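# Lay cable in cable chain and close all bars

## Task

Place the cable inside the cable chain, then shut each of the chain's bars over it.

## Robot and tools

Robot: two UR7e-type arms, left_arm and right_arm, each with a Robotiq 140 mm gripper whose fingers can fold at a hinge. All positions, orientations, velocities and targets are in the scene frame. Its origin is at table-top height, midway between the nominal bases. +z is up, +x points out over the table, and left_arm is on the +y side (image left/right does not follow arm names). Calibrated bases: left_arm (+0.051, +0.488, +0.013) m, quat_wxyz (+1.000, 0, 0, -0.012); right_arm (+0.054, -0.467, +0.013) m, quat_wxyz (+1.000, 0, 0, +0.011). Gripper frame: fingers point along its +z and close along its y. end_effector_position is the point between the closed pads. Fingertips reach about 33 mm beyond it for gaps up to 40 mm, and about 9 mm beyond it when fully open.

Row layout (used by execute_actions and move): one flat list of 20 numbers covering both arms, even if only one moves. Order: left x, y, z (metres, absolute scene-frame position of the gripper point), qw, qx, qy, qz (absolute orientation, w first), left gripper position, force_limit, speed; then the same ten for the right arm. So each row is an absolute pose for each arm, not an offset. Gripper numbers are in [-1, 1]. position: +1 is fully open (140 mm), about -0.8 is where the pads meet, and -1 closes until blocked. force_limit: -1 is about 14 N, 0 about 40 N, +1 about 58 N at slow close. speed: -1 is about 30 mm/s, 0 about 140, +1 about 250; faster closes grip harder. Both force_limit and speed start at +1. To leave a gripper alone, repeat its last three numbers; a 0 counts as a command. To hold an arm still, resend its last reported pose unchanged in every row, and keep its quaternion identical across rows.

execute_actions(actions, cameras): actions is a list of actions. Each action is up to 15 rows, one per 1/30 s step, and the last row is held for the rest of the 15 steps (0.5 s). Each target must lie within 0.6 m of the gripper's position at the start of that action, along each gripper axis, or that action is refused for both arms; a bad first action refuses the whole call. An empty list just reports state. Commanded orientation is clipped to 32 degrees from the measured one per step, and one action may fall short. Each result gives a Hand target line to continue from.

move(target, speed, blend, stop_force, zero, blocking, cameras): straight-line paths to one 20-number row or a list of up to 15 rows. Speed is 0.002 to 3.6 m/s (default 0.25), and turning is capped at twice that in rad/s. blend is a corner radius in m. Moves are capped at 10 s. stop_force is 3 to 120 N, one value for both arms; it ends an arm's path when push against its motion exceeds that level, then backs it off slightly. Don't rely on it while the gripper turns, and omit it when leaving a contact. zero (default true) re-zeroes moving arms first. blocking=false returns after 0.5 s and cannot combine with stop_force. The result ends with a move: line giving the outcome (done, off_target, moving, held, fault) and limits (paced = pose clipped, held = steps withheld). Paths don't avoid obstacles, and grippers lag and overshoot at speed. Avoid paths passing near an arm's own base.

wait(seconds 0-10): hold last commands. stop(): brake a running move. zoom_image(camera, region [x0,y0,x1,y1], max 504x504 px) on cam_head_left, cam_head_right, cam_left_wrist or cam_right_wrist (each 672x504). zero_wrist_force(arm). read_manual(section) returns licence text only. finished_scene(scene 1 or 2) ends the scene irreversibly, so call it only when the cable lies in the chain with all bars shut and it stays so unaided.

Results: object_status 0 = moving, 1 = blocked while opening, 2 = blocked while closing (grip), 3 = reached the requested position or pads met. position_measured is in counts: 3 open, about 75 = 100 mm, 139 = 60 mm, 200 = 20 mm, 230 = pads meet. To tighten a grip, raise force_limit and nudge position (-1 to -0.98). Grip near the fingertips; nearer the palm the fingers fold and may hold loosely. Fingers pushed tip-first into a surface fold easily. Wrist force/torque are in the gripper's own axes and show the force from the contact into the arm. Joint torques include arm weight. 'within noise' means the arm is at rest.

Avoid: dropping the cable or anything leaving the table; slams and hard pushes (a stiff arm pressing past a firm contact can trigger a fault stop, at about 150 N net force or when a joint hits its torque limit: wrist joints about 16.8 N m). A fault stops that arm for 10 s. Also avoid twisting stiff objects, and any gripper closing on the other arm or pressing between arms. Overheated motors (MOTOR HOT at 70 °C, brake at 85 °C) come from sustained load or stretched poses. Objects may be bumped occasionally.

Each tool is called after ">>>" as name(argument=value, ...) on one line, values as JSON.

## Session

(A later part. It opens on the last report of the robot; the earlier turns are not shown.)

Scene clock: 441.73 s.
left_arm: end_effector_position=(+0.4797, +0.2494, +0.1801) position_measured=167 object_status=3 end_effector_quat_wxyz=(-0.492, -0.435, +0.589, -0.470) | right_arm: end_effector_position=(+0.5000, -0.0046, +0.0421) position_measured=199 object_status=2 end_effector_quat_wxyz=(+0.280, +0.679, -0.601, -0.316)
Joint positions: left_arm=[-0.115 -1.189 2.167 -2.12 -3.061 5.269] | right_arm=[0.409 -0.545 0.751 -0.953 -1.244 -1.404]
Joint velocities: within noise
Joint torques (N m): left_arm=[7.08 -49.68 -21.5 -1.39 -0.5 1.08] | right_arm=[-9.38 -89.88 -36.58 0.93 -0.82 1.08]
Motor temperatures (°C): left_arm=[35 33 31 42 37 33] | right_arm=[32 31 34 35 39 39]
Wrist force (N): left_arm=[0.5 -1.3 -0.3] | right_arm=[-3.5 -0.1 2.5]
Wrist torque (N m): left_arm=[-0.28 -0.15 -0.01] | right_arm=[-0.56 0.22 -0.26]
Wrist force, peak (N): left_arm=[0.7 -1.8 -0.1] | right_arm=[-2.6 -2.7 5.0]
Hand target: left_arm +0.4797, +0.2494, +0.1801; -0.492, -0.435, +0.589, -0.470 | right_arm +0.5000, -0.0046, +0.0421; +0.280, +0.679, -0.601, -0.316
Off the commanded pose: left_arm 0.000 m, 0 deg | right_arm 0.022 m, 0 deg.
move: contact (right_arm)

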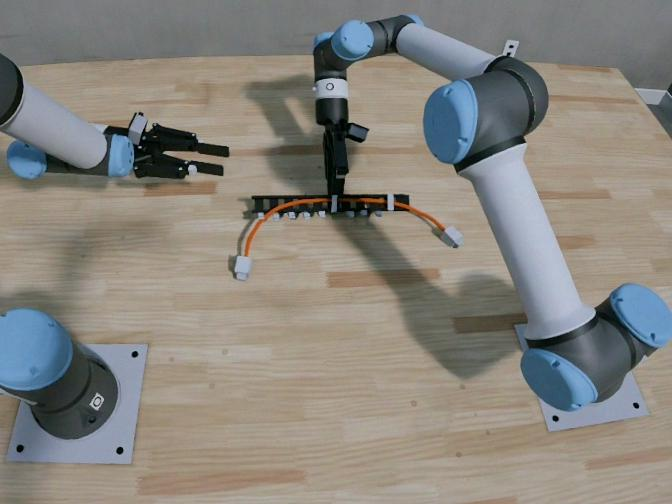

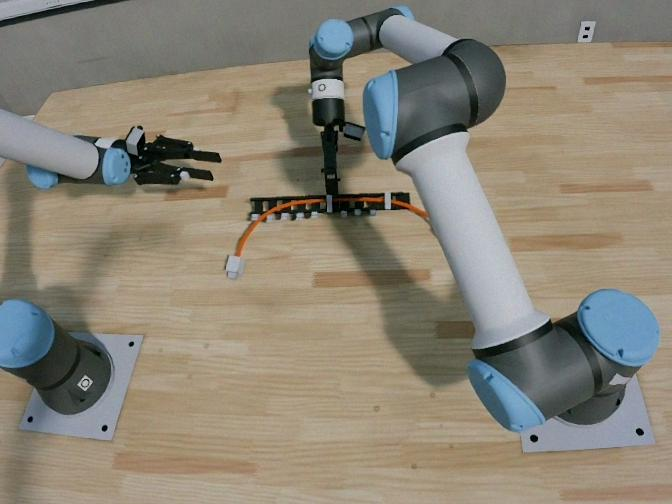

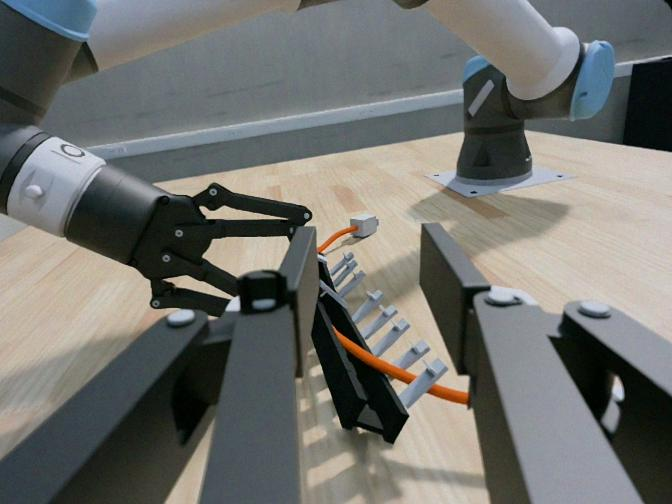

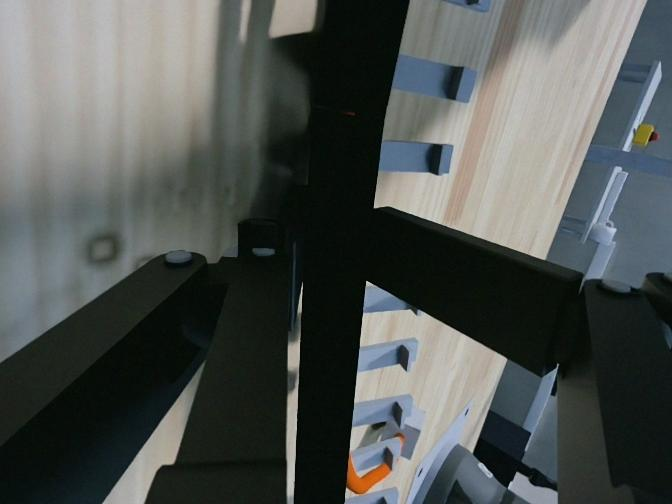

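>>> move(target=[0.4797,0.2494,0.1801,-0.492,-0.435,0.589,-0.470,-0.3,-0.3,-1,0.500,-0.0046,0.0421,0.28,0.679,-0.601,-0.3165,-0.3,-0.3,-1], cameras=["cam_left_wrist","cam_head_left"])

>>> zoom_image(camera="cam_left_wrist", region=[150, 150, 500, 504])

Scene clock: 468.70 s.
left_arm: end_effector_position=(+0.4797, +0.2494, +0.1801) position_measured=167 object_status=3 end_effector_quat_wxyz=(-0.492, -0.435, +0.589, -0.470) | right_arm: end_effector_position=(+0.5000, -0.0046, +0.0422) position_measured=167 object_status=0 end_effector_quat_wxyz=(+0.280, +0.679, -0.601, -0.316)
Joint positions: left_arm=[-0.115 -1.189 2.167 -2.12 -3.061 5.269] | right_arm=[0.409 -0.545 0.751 -0.953 -1.244 -1.404]
Joint velocities: within noise
Joint torques (N m): left_arm=[6.59 -47.46 -21.18 -1.36 -0.58 0.94] | right_arm=[-8.82 -73.59 -9.82 -7.34 -0.36 0.88]
Motor temperatures (°C): left_arm=[35 33 31 42 37 33] | right_arm=[32 31 34 35 39 39]
Wrist force (N): left_arm=[0.6 -1.4 -0.1] | right_arm=[2.0 18.1 0.1]
Wrist torque (N m): left_arm=[-0.30 -0.17 -0.01] | right_arm=[-1.20 0.31 -0.06]
Wrist force, peak (N): left_arm=[0.7 -1.7 -0.2] | right_arm=[0.8 18.5 -0.4]
Hand target: left_arm +0.4797, +0.2494, +0.1801; -0.492, -0.435, +0.589, -0.470 | right_arm +0.5000, -0.0046, +0.0421; +0.280, +0.679, -0.601, -0.316
Off the commanded pose: left_arm 0.000 m, 0 deg | right_arm 0.000 m, 0 deg.
move: done
Images, in order (width x height): cam_head_left 672x504, cam_left_wrist 672x504.

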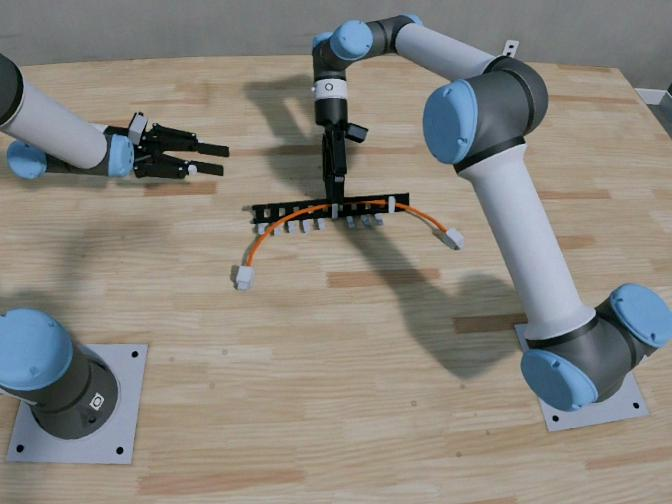

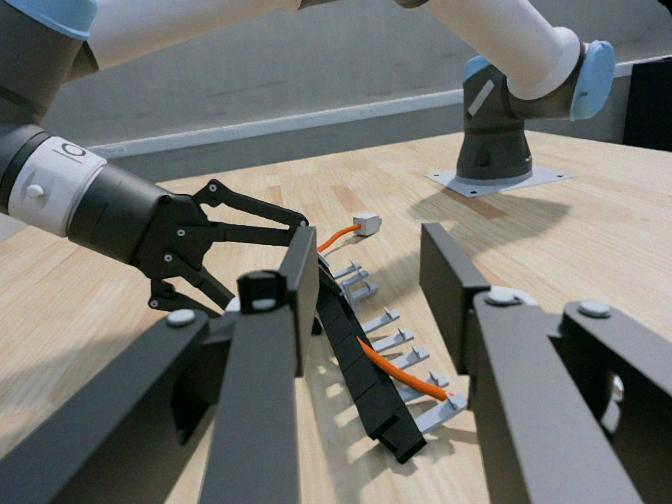

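Scaled by 1.424.

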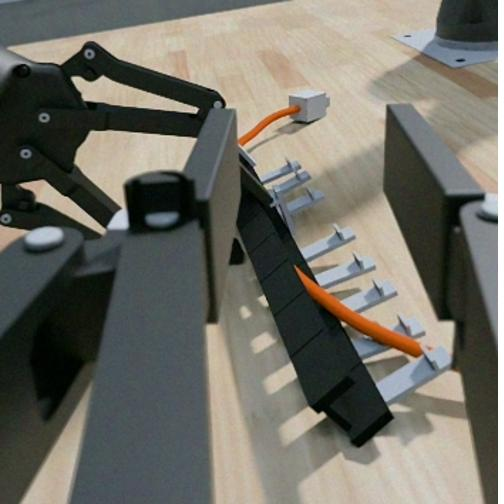

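>>> move(target=[0.4797,0.2494,0.1801,-0.492,-0.435,0.589,-0.470,-0.3,-0.3,-1,0.565,-0.0046,0.0967,0.28,0.679,-0.601,-0.3165,-0.3,-0.3,-1], speed=0.05, cameras=["cam_left_wrist","cam_head_left","cam_right_wrist"])

>>> zoom_image(camera="cam_left_wrist", region=[250, 200, 500, 453])

>>> zoom_image(camera="cam_head_left", region=[220, 160, 480, 300])

Scene clock: 477.50 s.
left_arm: end_effector_position=(+0.4797, +0.2494, +0.1801) position_measured=167 object_status=3 end_effector_quat_wxyz=(-0.492, -0.435, +0.589, -0.470) | right_arm: end_effector_position=(+0.5640, -0.0052, +0.0964) position_measured=167 object_status=3 end_effector_quat_wxyz=(+0.266, +0.679, -0.607, -0.315)
Joint positions: left_arm=[-0.115 -1.189 2.167 -2.12 -3.061 5.269] | right_arm=[0.373 -0.262 0.035 -0.54 -1.257 -1.421]
Joint velocities: within noise
Joint torques (N m): left_arm=[7.47 -48.47 -21.04 -1.58 -0.25 1.13] | right_arm=[-9.77 -52.22 -38.7 1.15 0.8 1.22]
Motor temperatures (°C): left_arm=[35 33 31 42 37 33] | right_arm=[32 31 34 35 39 39]
Wrist force (N): left_arm=[0.5 -1.5 -0.4] | right_arm=[-2.5 -0.8 3.9]
Wrist torque (N m): left_arm=[-0.32 -0.14 -0.01] | right_arm=[-0.41 0.21 -0.36]
Wrist force, peak (N): left_arm=[0.5 -1.8 -0.1] | right_arm=[1.8 18.6 -0.5]
Hand target: left_arm +0.4797, +0.2494, +0.1801; -0.492, -0.435, +0.589, -0.470 | right_arm +0.5640, -0.0052, +0.0964; +0.266, +0.679, -0.607, -0.315
Off the commanded pose: left_arm 0.000 m, 0 deg | right_arm 0.001 m, 2 deg.
elbow stopped short (right arm): the move would have taken joint 3 (elbow) straighter than the controller allows.
move: done
Images, in order (width x height): cam_head_left 672x504, cam_left_wrist 672x504, cam_right_wrist 672x504.

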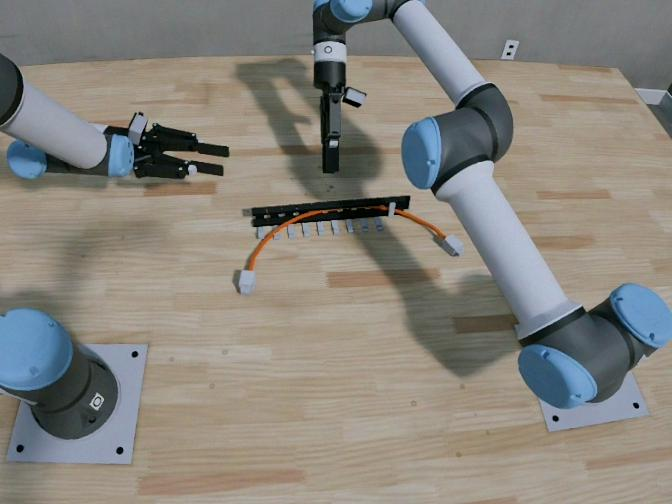

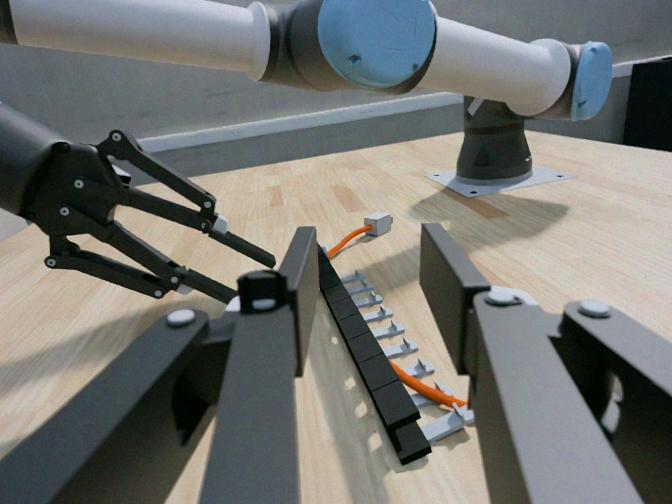

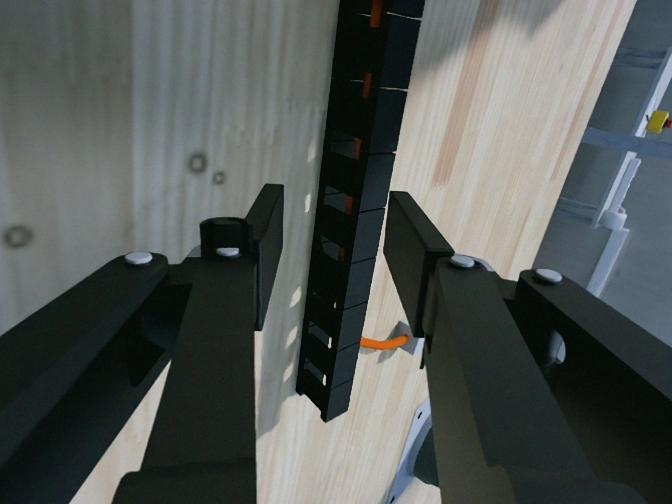

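Scaled by 1.992.

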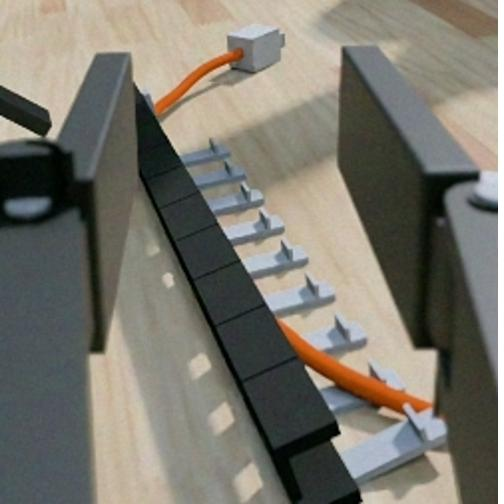

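Scaled by 1.938.

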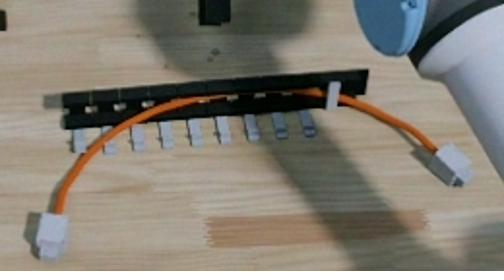

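>>> move(target=[[0.4797,0.2494,0.1801,-0.492,-0.435,0.589,-0.470,-0.3,-0.3,-1,0.50,-0.02,0.22,0,0.7071,-0.7071,0,-0.3,-0.3,-1],[0.4797,0.2494,0.1801,-0.492,-0.435,0.589,-0.470,-0.3,-0.3,-1,0.37,-0.0,0.2,-0.326,0.628,-0.628,0.326,-1,0,0],[0.4797,0.2494,0.1801,-0.492,-0.435,0.589,-0.470,-0.3,-0.3,-1,0.38,-0.0,0.06,-0.326,0.628,-0.628,0.326,-1,0,0]], speed=0.2)

>>> zoom_image(camera="cam_left_wrist", region=[250, 200, 500, 453])

Scene clock: 525.10 s.
left_arm: end_effector_position=(+0.4797, +0.2494, +0.1801) position_measured=167 object_status=3 end_effector_quat_wxyz=(-0.492, -0.435, +0.589, -0.470) | right_arm: end_effector_position=(+0.3800, +0.0000, +0.0601) position_measured=233 object_status=3 end_effector_quat_wxyz=(-0.326, +0.628, -0.628, +0.326)
Joint positions: left_arm=[-0.115 -1.189 2.167 -2.12 -3.061 5.269] | right_arm=[1.11 -1.059 2.21 -3.264 -2.405 -0.683]
Joint velocities: within noise
Joint torques (N m): left_arm=[6.92 -47.74 -19.47 -1.74 -0.48 1.08] | right_arm=[-10.21 -24.79 -24.06 -5.2 0.03 -1.36]
Motor temperatures (°C): left_arm=[35 33 31 42 37 33] | right_arm=[32 31 33 35 38 39]
Wrist force (N): left_arm=[0.5 -1.4 -0.1] | right_arm=[-2.3 -0.7 2.7]
Wrist torque (N m): left_arm=[-0.29 -0.13 -0.01] | right_arm=[-0.05 0.20 -0.13]
Wrist force, peak (N): left_arm=[0.6 -1.8 -0.4] | right_arm=[-2.3 -2.0 5.1]
Hand target: left_arm +0.4797, +0.2494, +0.1801; -0.492, -0.435, +0.589, -0.470 | right_arm +0.3800, +0.0000, +0.0600; -0.326, +0.628, -0.628, +0.326
Off the commanded pose: left_arm 0.000 m, 0 deg | right_arm 0.000 m, 0 deg.
move: done

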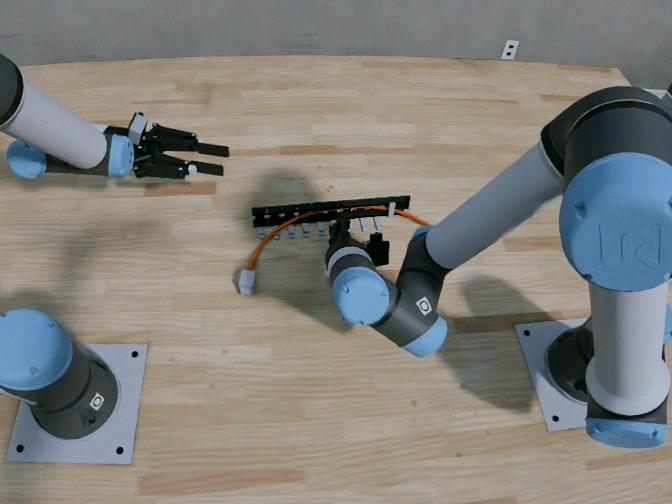

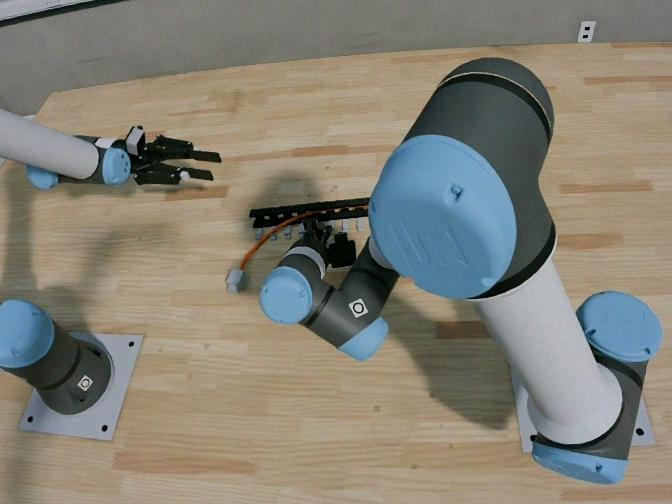

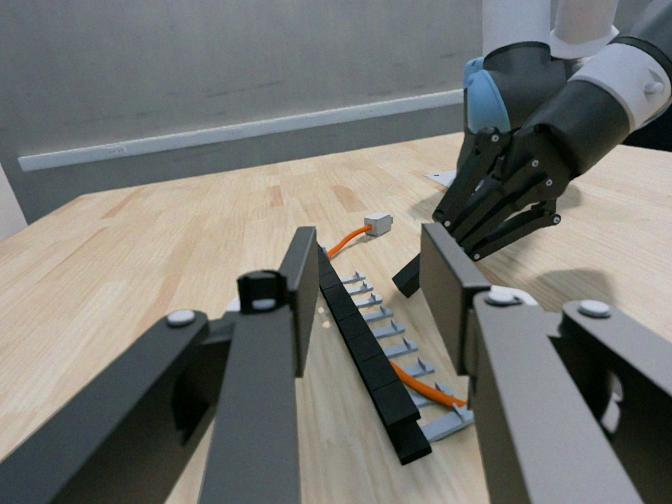

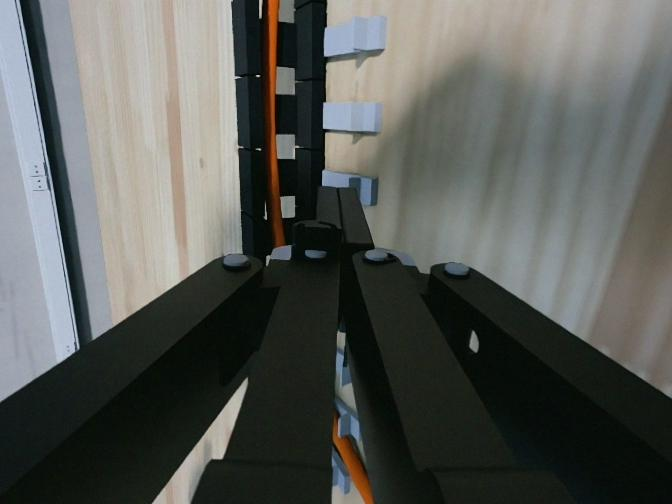

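Scaled by 1.992.

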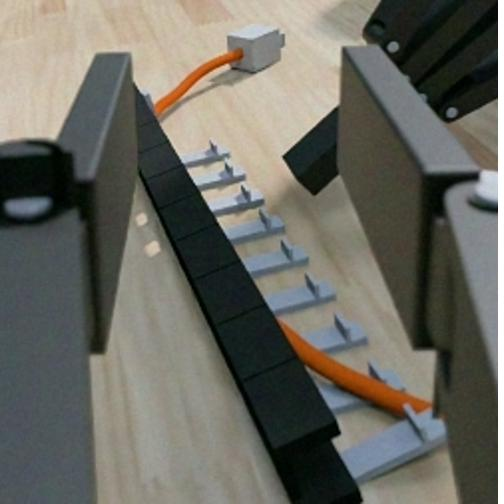

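>>> move(target=[[0.4797,0.2494,0.1801,-0.492,-0.435,0.589,-0.470,-1,0,0,0.41,-0.0,0.05,-0.326,0.628,-0.628,0.326,-1,0,0]], speed=0.05, stop_force=8)

>>> zoom_image(camera="cam_left_wrist", region=[250, 200, 500, 453])

>>> zoom_image(camera="cam_head_left", region=[220, 160, 480, 300])

Scene clock: 538.20 s.
left_arm: end_effector_position=(+0.4797, +0.2494, +0.1801) position_measured=233 object_status=3 end_effector_quat_wxyz=(-0.492, -0.435, +0.589, -0.470) | right_arm: end_effector_position=(+0.4100, +0.0000, +0.0500) position_measured=233 object_status=3 end_effector_quat_wxyz=(-0.326, +0.628, -0.628, +0.326)
Joint positions: left_arm=[-0.115 -1.189 2.167 -2.12 -3.061 5.269] | right_arm=[1.051 -1.011 2.187 -3.342 -2.373 -0.755]
Joint velocities: within noise
Joint torques (N m): left_arm=[6.76 -46.99 -20.18 -1.72 -0.35 1.13] | right_arm=[-10.31 -26.08 -24.6 -5.45 0.06 -1.57]
Motor temperatures (°C): left_arm=[35 33 31 42 37 33] | right_arm=[32 31 33 35 38 39]
Wrist force (N): left_arm=[0.5 -1.5 -0.2] | right_arm=[-2.5 0.1 2.4]
Wrist torque (N m): left_arm=[-0.31 -0.16 -0.01] | right_arm=[0.12 0.24 -0.15]
Wrist force, peak (N): left_arm=[0.7 -1.7 -0.1] | right_arm=[-2.6 -0.4 2.9]
Hand target: left_arm +0.4797, +0.2494, +0.1801; -0.492, -0.435, +0.589, -0.470 | right_arm +0.4100, +0.0000, +0.0500; -0.326, +0.628, -0.628, +0.326
Off the commanded pose: left_arm 0.000 m, 0 deg | right_arm 0.000 m, 0 deg.
move: done

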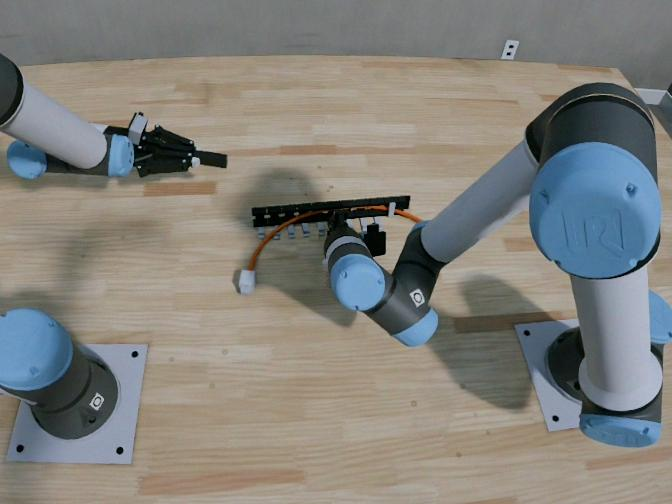

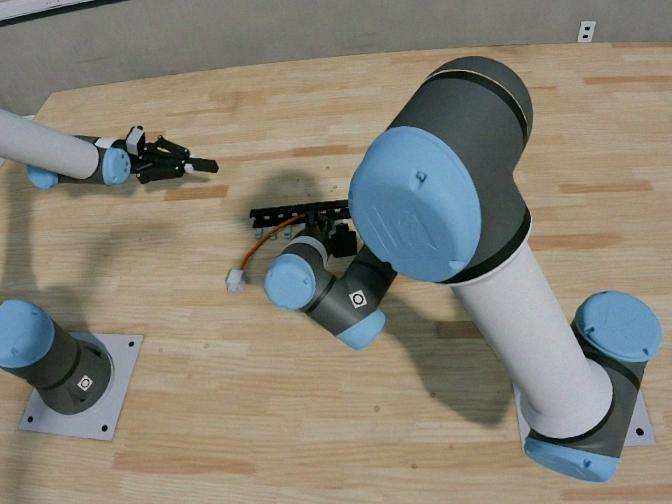

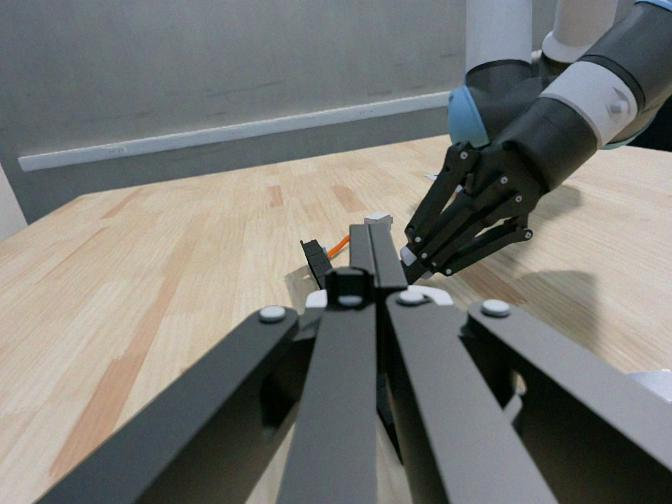

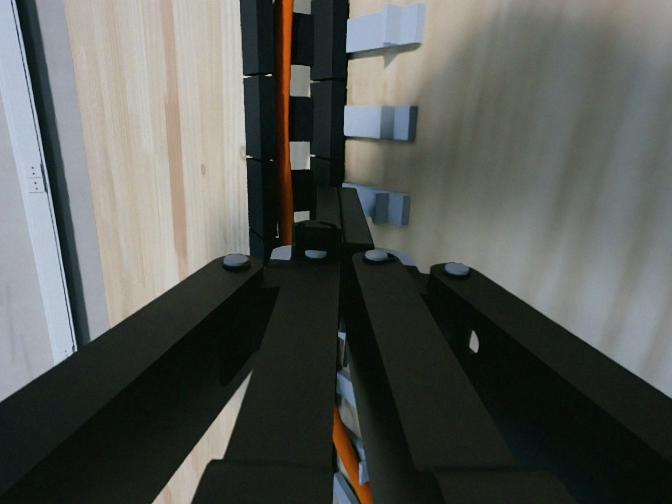

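Scaled by 1.992.

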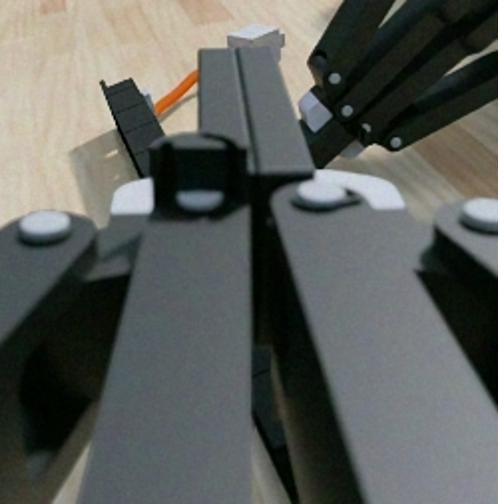

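Scaled by 1.938.

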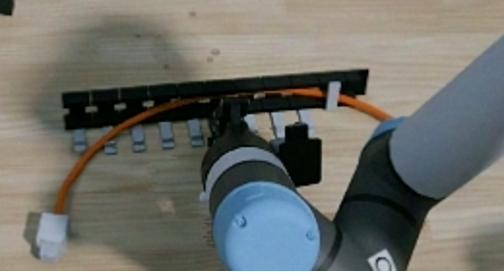

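>>> move(target=[[0.4797,0.2494,0.1801,-0.492,-0.435,0.589,-0.470,-0.3,-0.3,-1,0.412,-0.0,0.042,-0.326,0.628,-0.628,0.326,-1,0,0]], speed=0.03, stop_force=6)

>>> zoom_image(camera="cam_left_wrist", region=[250, 200, 500, 453])

Scene clock: 546.67 s.
left_arm: end_effector_position=(+0.4797, +0.2494, +0.1801) position_measured=167 object_status=0 end_effector_quat_wxyz=(-0.492, -0.435, +0.589, -0.470) | right_arm: end_effector_position=(+0.4120, +0.0000, +0.0420) position_measured=233 object_status=3 end_effector_quat_wxyz=(-0.326, +0.628, -0.628, +0.326)
Joint positions: left_arm=[-0.115 -1.189 2.167 -2.12 -3.061 5.269] | right_arm=[1.048 -0.988 2.185 -3.366 -2.371 -0.76]
Joint velocities: within noise
Joint torques (N m): left_arm=[6.46 -47.63 -19.18 -1.91 -0.18 0.64] | right_arm=[-10 -26.24 -23.87 -5.47 0.13 -1.68]
Motor temperatures (°C): left_arm=[35 33 31 42 37 33] | right_arm=[32 31 33 35 38 38]
Wrist force (N): left_arm=[0.7 -1.4 -0.2] | right_arm=[-2.4 -0.1 2.5]
Wrist torque (N m): left_arm=[-0.29 -0.19 -0.01] | right_arm=[0.08 0.22 -0.14]
Wrist force, peak (N): left_arm=[0.8 -1.7 -0.1] | right_arm=[-2.6 -0.2 2.8]
Hand target: left_arm +0.4797, +0.2494, +0.1801; -0.492, -0.435, +0.589, -0.470 | right_arm +0.4120, +0.0000, +0.0420; -0.326, +0.628, -0.628, +0.326
Off the commanded pose: left_arm 0.000 m, 0 deg | right_arm 0.000 m, 0 deg.
move: done

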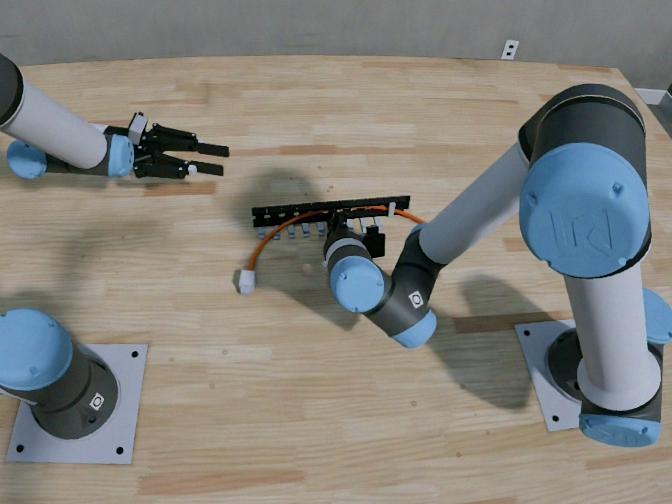

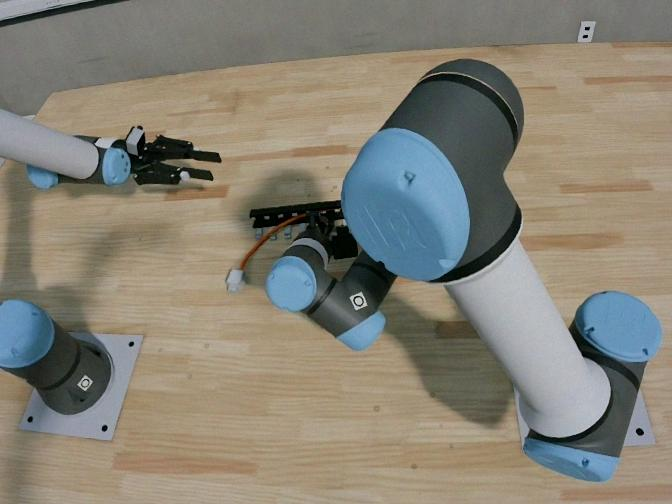

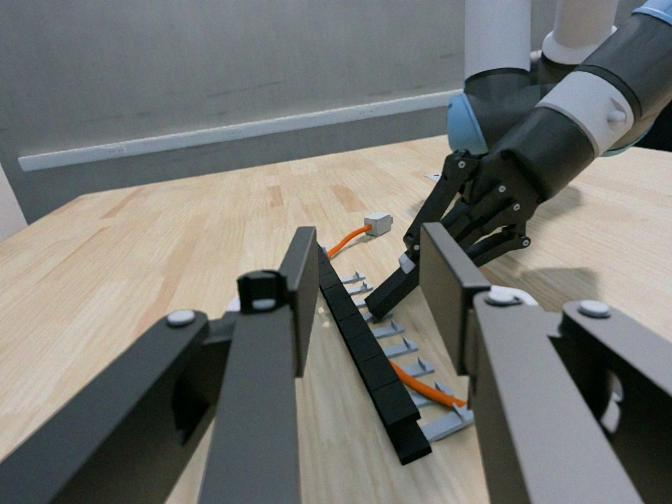

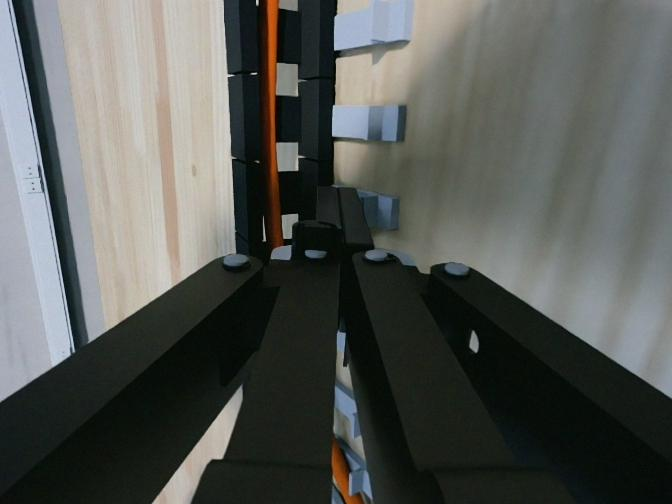

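Scaled by 1.992.

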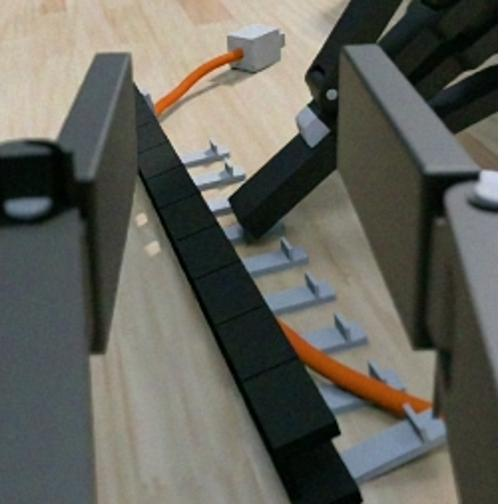

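>>> move(target=[[0.4797,0.2494,0.1801,-0.492,-0.435,0.589,-0.470,-0.3,-0.3,-1,0.424,-0.0,0.0345,-0.326,0.628,-0.628,0.326,-1,0,0]], speed=0.02, stop_force=6, cameras=["cam_left_wrist","cam_right_wrist"])

>>> zoom_image(camera="cam_left_wrist", region=[250, 200, 500, 453])

Scene clock: 553.43 s.
left_arm: end_effector_position=(+0.4797, +0.2494, +0.1801) position_measured=167 object_status=3 end_effector_quat_wxyz=(-0.492, -0.435, +0.589, -0.470) | right_arm: end_effector_position=(+0.4179, +0.0000, +0.0384) position_measured=233 object_status=3 end_effector_quat_wxyz=(-0.326, +0.628, -0.628, +0.326)
Joint positions: left_arm=[-0.115 -1.189 2.167 -2.12 -3.061 5.269] | right_arm=[1.036 -0.974 2.179 -3.384 -2.365 -0.773]
Joint velocities: within noise
Joint torques (N m): left_arm=[7.62 -47.77 -19.97 -2.02 -0.3 0.77] | right_arm=[8.49 -54.07 2.6 -0.17 -0.84 1.03]
Motor temperatures (°C): left_arm=[35 33 31 42 37 33] | right_arm=[32 31 33 35 38 38]
Wrist force (N): left_arm=[0.5 -1.4 0.0] | right_arm=[-3.9 -5.1 0.8]
Wrist torque (N m): left_arm=[-0.29 -0.15 -0.01] | right_arm=[0.26 0.18 -0.13]
Wrist force, peak (N): left_arm=[0.6 -1.7 -0.2] | right_arm=[-2.6 -7.3 -5.4]
Hand target: left_arm +0.4797, +0.2494, +0.1801; -0.492, -0.435, +0.589, -0.470 | right_arm +0.4179, +0.0000, +0.0384; -0.326, +0.628, -0.628, +0.326
Off the commanded pose: left_arm 0.000 m, 0 deg | right_arm 0.007 m, 0 deg.
move: contact (right_arm)
Images, in order (width x height): cam_left_wrist 672x504, cam_right_wrist 672x504.

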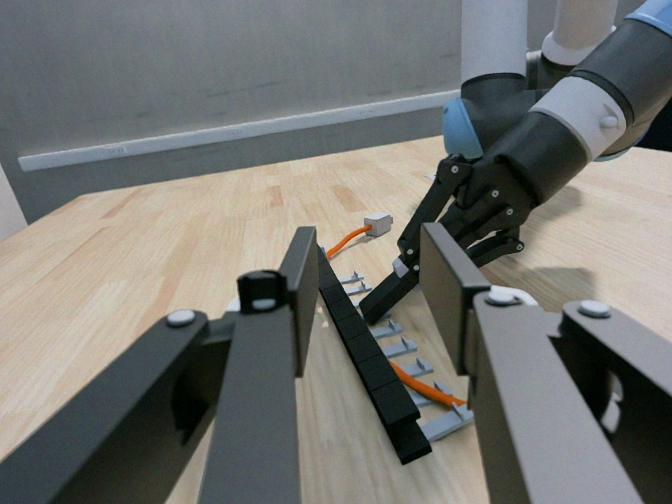

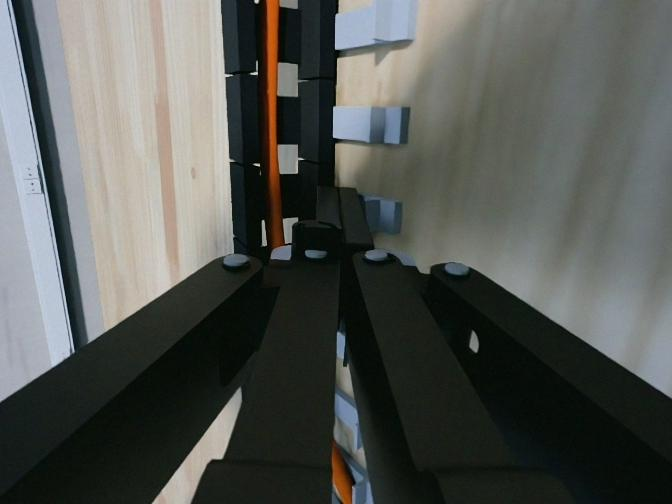

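Scaled by 1.992.

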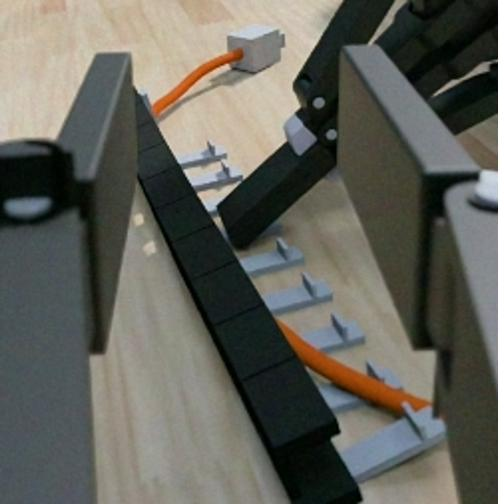

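>>> move(target=[[0.4797,0.2494,0.1801,-0.492,-0.435,0.589,-0.470,-0.3,-0.3,-1,0.400,-0.0,0.056,-0.326,0.628,-0.628,0.326,-1,0,0],[0.4797,0.2494,0.1801,-0.492,-0.435,0.589,-0.470,-0.3,-0.3,-1,0.399,-0.0,0.0565,-0.326,0.628,-0.628,0.326,-0.54,-0.3,-0.5]], speed=0.05, cameras=[])

>>> move(target=[[0.4797,0.2494,0.1801,-0.492,-0.435,0.589,-0.470,-0.3,-0.3,-1,0.420,-0.0,0.048,-0.326,0.628,-0.628,0.326,-0.54,-0.3,-0.5],[0.4797,0.2494,0.1801,-0.492,-0.435,0.589,-0.470,-0.3,-0.3,-1,0.439,0,0.048,-0.326,0.628,-0.628,0.326,-0.54,-0.3,-0.5]], speed=0.03, stop_force=6, cameras=["cam_left_wrist","cam_right_wrist"])

>>> zoom_image(camera="cam_left_wrist", region=[250, 200, 500, 453])

Scene clock: 586.13 s.
left_arm: end_effector_position=(+0.4797, +0.2494, +0.1801) position_measured=167 object_status=3 end_effector_quat_wxyz=(-0.492, -0.435, +0.589, -0.470) | right_arm: end_effector_position=(+0.3990, +0.0000, +0.0565) position_measured=197 object_status=0 end_effector_quat_wxyz=(-0.326, +0.628, -0.628, +0.326)
Joint positions: left_arm=[-0.115 -1.189 2.167 -2.12 -3.061 5.269] | right_arm=[1.073 -1.036 2.196 -3.308 -2.385 -0.73]
Joint velocities: within noise
Joint torques (N m): left_arm=[7.96 -47.94 -20.47 -1.91 -0.7 0.87] | right_arm=[10.03 -56.37 -0.86 -1.25 -3.57 1.41]
Motor temperatures (°C): left_arm=[34 33 31 42 37 33] | right_arm=[32 31 33 35 38 38]
Wrist force (N): left_arm=[0.5 -1.4 -0.2] | right_arm=[-2.6 -0.1 2.6]
Wrist torque (N m): left_arm=[-0.30 -0.15 -0.01] | right_arm=[0.08 0.26 -0.15]
Wrist force, peak (N): left_arm=[0.8 -1.6 -0.4] | right_arm=[-3.9 -5.8 0.3]
Hand target: left_arm +0.4797, +0.2494, +0.1801; -0.492, -0.435, +0.589, -0.470 | right_arm +0.3990, +0.0000, +0.0565; -0.326, +0.628, -0.628, +0.326
Off the commanded pose: left_arm 0.000 m, 0 deg | right_arm 0.000 m, 0 deg.
move: done
No camera images: "cameras" was empty.

Scene clock: 588.67 s.
left_arm: end_effector_position=(+0.4797, +0.2494, +0.1801) position_measured=167 object_status=3 end_effector_quat_wxyz=(-0.492, -0.435, +0.589, -0.470) | right_arm: end_effector_position=(+0.4390, +0.0000, +0.0480) position_measured=197 object_status=3 end_effector_quat_wxyz=(-0.326, +0.628, -0.628, +0.326)
Joint positions: left_arm=[-0.115 -1.189 2.167 -2.12 -3.061 5.269] | right_arm=[0.997 -0.985 2.16 -3.385 -2.342 -0.818]
Joint velocities: within noise
Joint torques (N m): left_arm=[7.04 -48.13 -19.55 -2.08 -0.23 0.75] | right_arm=[-11 -26.21 -24.1 -5.3 0.23 -1.57]
Motor temperatures (°C): left_arm=[34 33 31 42 37 33] | right_arm=[32 31 33 35 38 38]
Wrist force (N): left_arm=[0.7 -1.3 -0.1] | right_arm=[-2.1 -1.1 1.3]
Wrist torque (N m): left_arm=[-0.27 -0.18 -0.01] | right_arm=[0.04 0.18 -0.12]
Wrist force, peak (N): left_arm=[0.7 -1.8 -0.2] | right_arm=[-2.4 -0.7 2.9]
Hand target: left_arm +0.4797, +0.2494, +0.1801; -0.492, -0.435, +0.589, -0.470 | right_arm +0.4390, +0.0000, +0.0480; -0.326, +0.628, -0.628, +0.326
Off the commanded pose: left_arm 0.000 m, 0 deg | right_arm 0.000 m, 0 deg.
move: done
Images, in order (width x height): cam_left_wrist 672x504, cam_right_wrist 672x504.

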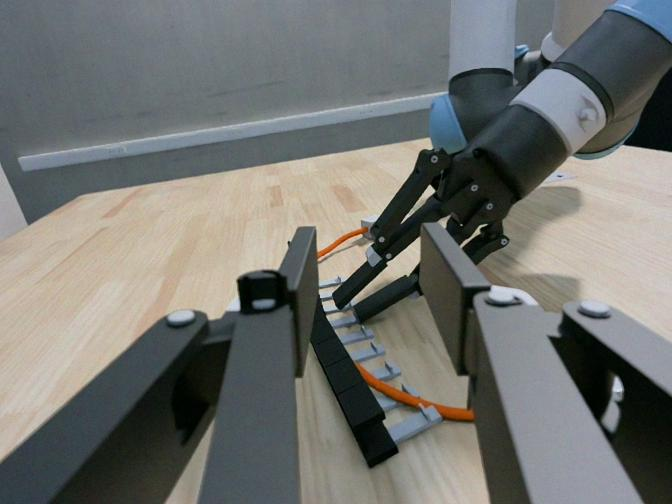

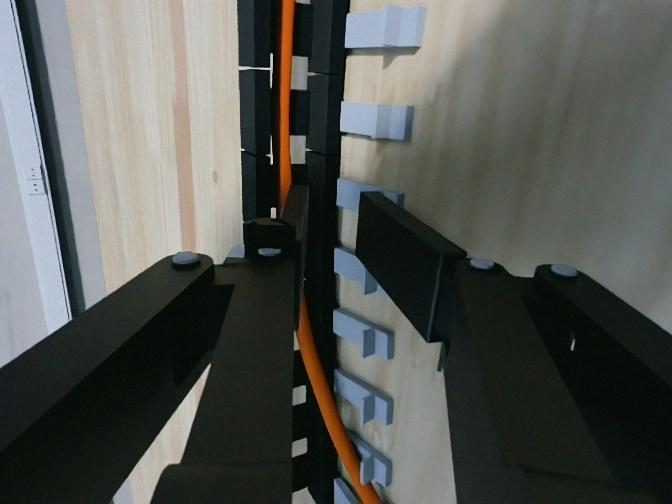

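Scaled by 1.992.

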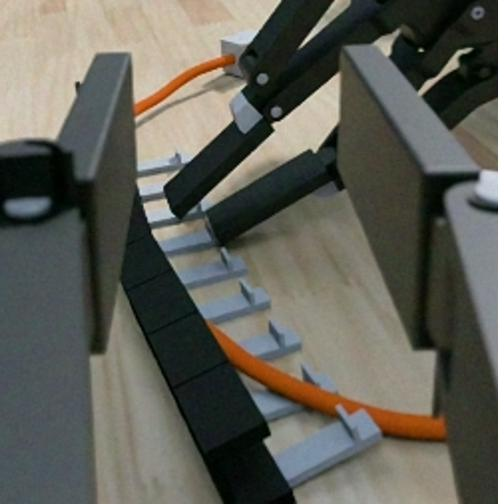

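>>> move(target=[[0.4797,0.2494,0.1801,-0.492,-0.435,0.589,-0.470,-0.3,-0.3,-1,0.400,-0.0,0.05,-0.326,0.628,-0.628,0.326,-0.54,-0.3,-0.5],[0.4797,0.2494,0.1801,-0.492,-0.435,0.589,-0.470,-0.3,-0.3,-1,0.400,0,0.06,-0.326,0.628,-0.628,0.326,-0.54,-0.3,-0.5],[0.4797,0.2494,0.1801,-0.492,-0.435,0.589,-0.470,-0.3,-0.3,-1,0.428,0,0.06,-0.326,0.628,-0.628,0.326,-0.54,-0.3,-0.5]], speed=0.04, stop_force=6, cameras=["cam_left_wrist","cam_right_wrist"])

>>> zoom_image(camera="cam_left_wrist", region=[250, 200, 500, 453])

Scene clock: 606.27 s.
left_arm: end_effector_position=(+0.4797, +0.2494, +0.1801) position_measured=167 object_status=3 end_effector_quat_wxyz=(-0.492, -0.435, +0.589, -0.470) | right_arm: end_effector_position=(+0.4280, +0.0000, +0.0600) position_measured=197 object_status=3 end_effector_quat_wxyz=(-0.326, +0.628, -0.628, +0.326)
Joint positions: left_arm=[-0.115 -1.189 2.167 -2.12 -3.061 5.269] | right_arm=[1.017 -1.024 2.171 -3.341 -2.354 -0.795]
Joint velocities: within noise
Joint torques (N m): left_arm=[6.35 -48.74 -20.27 -2.06 -0.41 0.82] | right_arm=[-10.89 -26.21 -25.73 -5.43 0.3 -1.49]
Motor temperatures (°C): left_arm=[34 33 31 42 37 33] | right_arm=[32 31 33 35 38 38]
Wrist force (N): left_arm=[0.5 -1.6 -0.2] | right_arm=[-2.3 -0.4 2.5]
Wrist torque (N m): left_arm=[-0.33 -0.14 -0.01] | right_arm=[0.00 0.20 -0.15]
Wrist force, peak (N): left_arm=[0.7 -1.8 -0.3] | right_arm=[-1.5 -1.2 3.8]
Hand target: left_arm +0.4797, +0.2494, +0.1801; -0.492, -0.435, +0.589, -0.470 | right_arm +0.4280, +0.0000, +0.0600; -0.326, +0.628, -0.628, +0.326
Off the commanded pose: left_arm 0.000 m, 0 deg | right_arm 0.000 m, 0 deg.
move: done
Images, in order (width x height): cam_left_wrist 672x504, cam_right_wrist 672x504.

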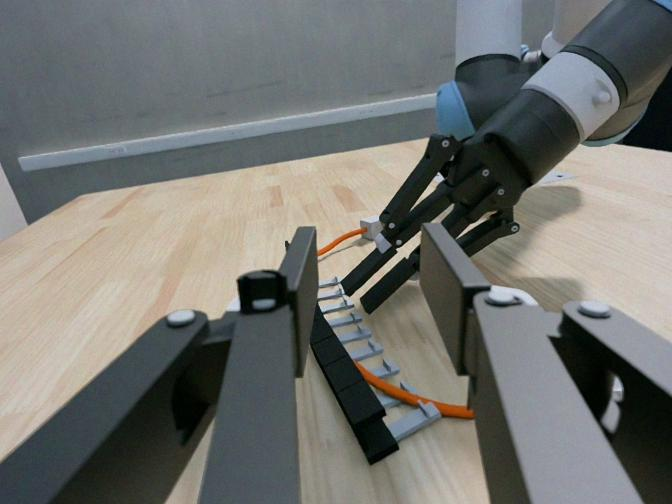

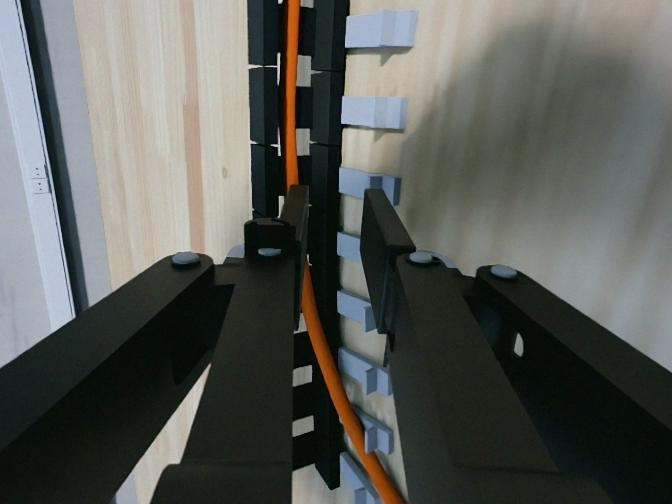

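Scaled by 1.992.

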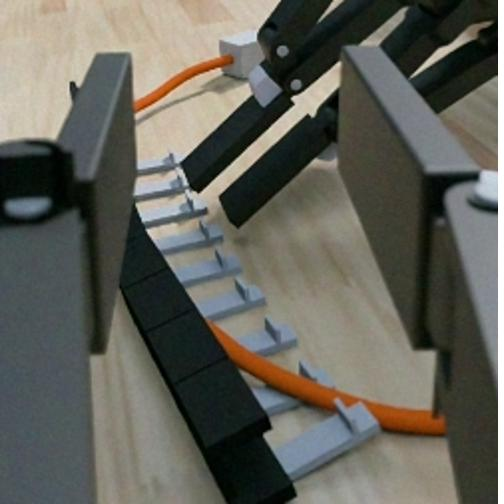

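>>> move(target=[[0.5097,0.2494,0.1801,-0.492,-0.435,0.589,-0.470,-0.3,-0.3,-1,0.439,0,0.06,-0.326,0.628,-0.628,0.326,-0.54,-0.3,-0.5]], speed=0.04, stop_force=6, cameras=["cam_left_wrist","cam_right_wrist"])

>>> zoom_image(camera="cam_left_wrist", region=[290, 200, 450, 360])

Scene clock: 613.13 s.
left_arm: end_effector_position=(+0.5097, +0.2494, +0.1801) position_measured=167 object_status=3 end_effector_quat_wxyz=(-0.492, -0.435, +0.589, -0.470) end_effector_velocity=(+0.000, +0.000, +0.000) end_effector_angular_velocity=(+0.000, +0.000, +0.001) | right_arm: end_effector_position=(+0.4390, +0.0000, +0.0600) position_measured=197 object_status=3 end_effector_quat_wxyz=(-0.326, +0.628, -0.628, +0.326)
Joint positions: left_arm=[-0.107 -1.151 2.067 -1.97 -3.057 5.357] | right_arm=[0.997 -1.016 2.16 -3.354 -2.342 -0.818]
Joint velocities: left_arm=[0.001 0 -0.001 0.006 0 0.004] | right_arm=[within noise]
Joint torques (N m): left_arm=[12.1 -51.19 -27.2 -0.72 -0.11 1.42] | right_arm=[-10.19 -26.26 -25.59 -5.39 0.1 -1.46]
Motor temperatures (°C): left_arm=[34 33 31 42 37 33] | right_arm=[32 31 33 35 38 38]
Wrist force (N): left_arm=[0.2 -1.5 -0.2] | right_arm=[-2.3 -0.3 2.8]
Wrist torque (N m): left_arm=[-0.33 -0.08 0.01] | right_arm=[0.04 0.20 -0.14]
Wrist force, peak (N): left_arm=[1.3 -1.5 -0.2] | right_arm=[-2.5 -0.4 2.8]
Hand target: left_arm +0.5097, +0.2494, +0.1801; -0.492, -0.435, +0.589, -0.470 | right_arm +0.4390, +0.0000, +0.0600; -0.326, +0.628, -0.628, +0.326
Off the commanded pose: left_arm 0.000 m, 0 deg | right_arm 0.000 m, 0 deg.
move: done
Images, in order (width x height): cam_left_wrist 672x504, cam_right_wrist 672x504.

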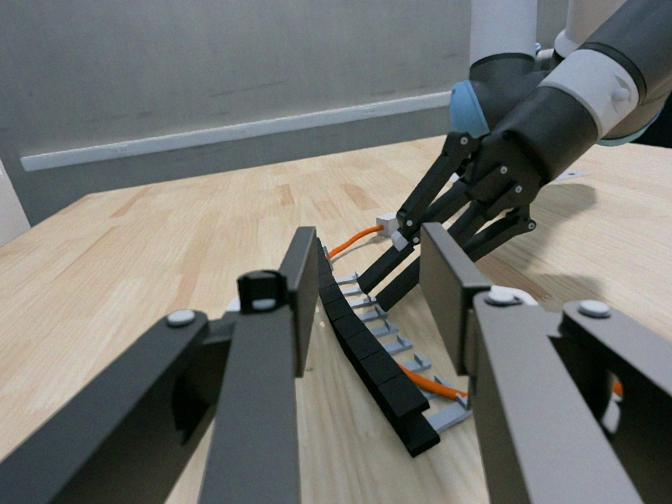

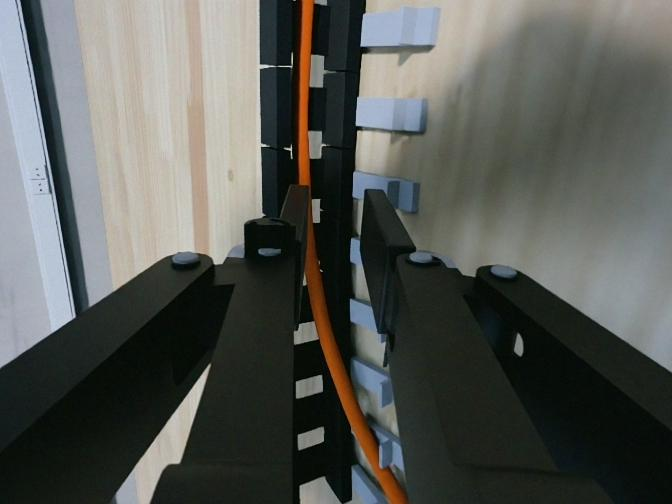

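Scaled by 3.150.

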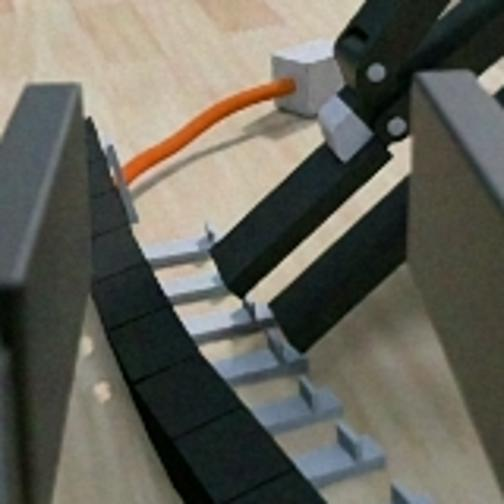

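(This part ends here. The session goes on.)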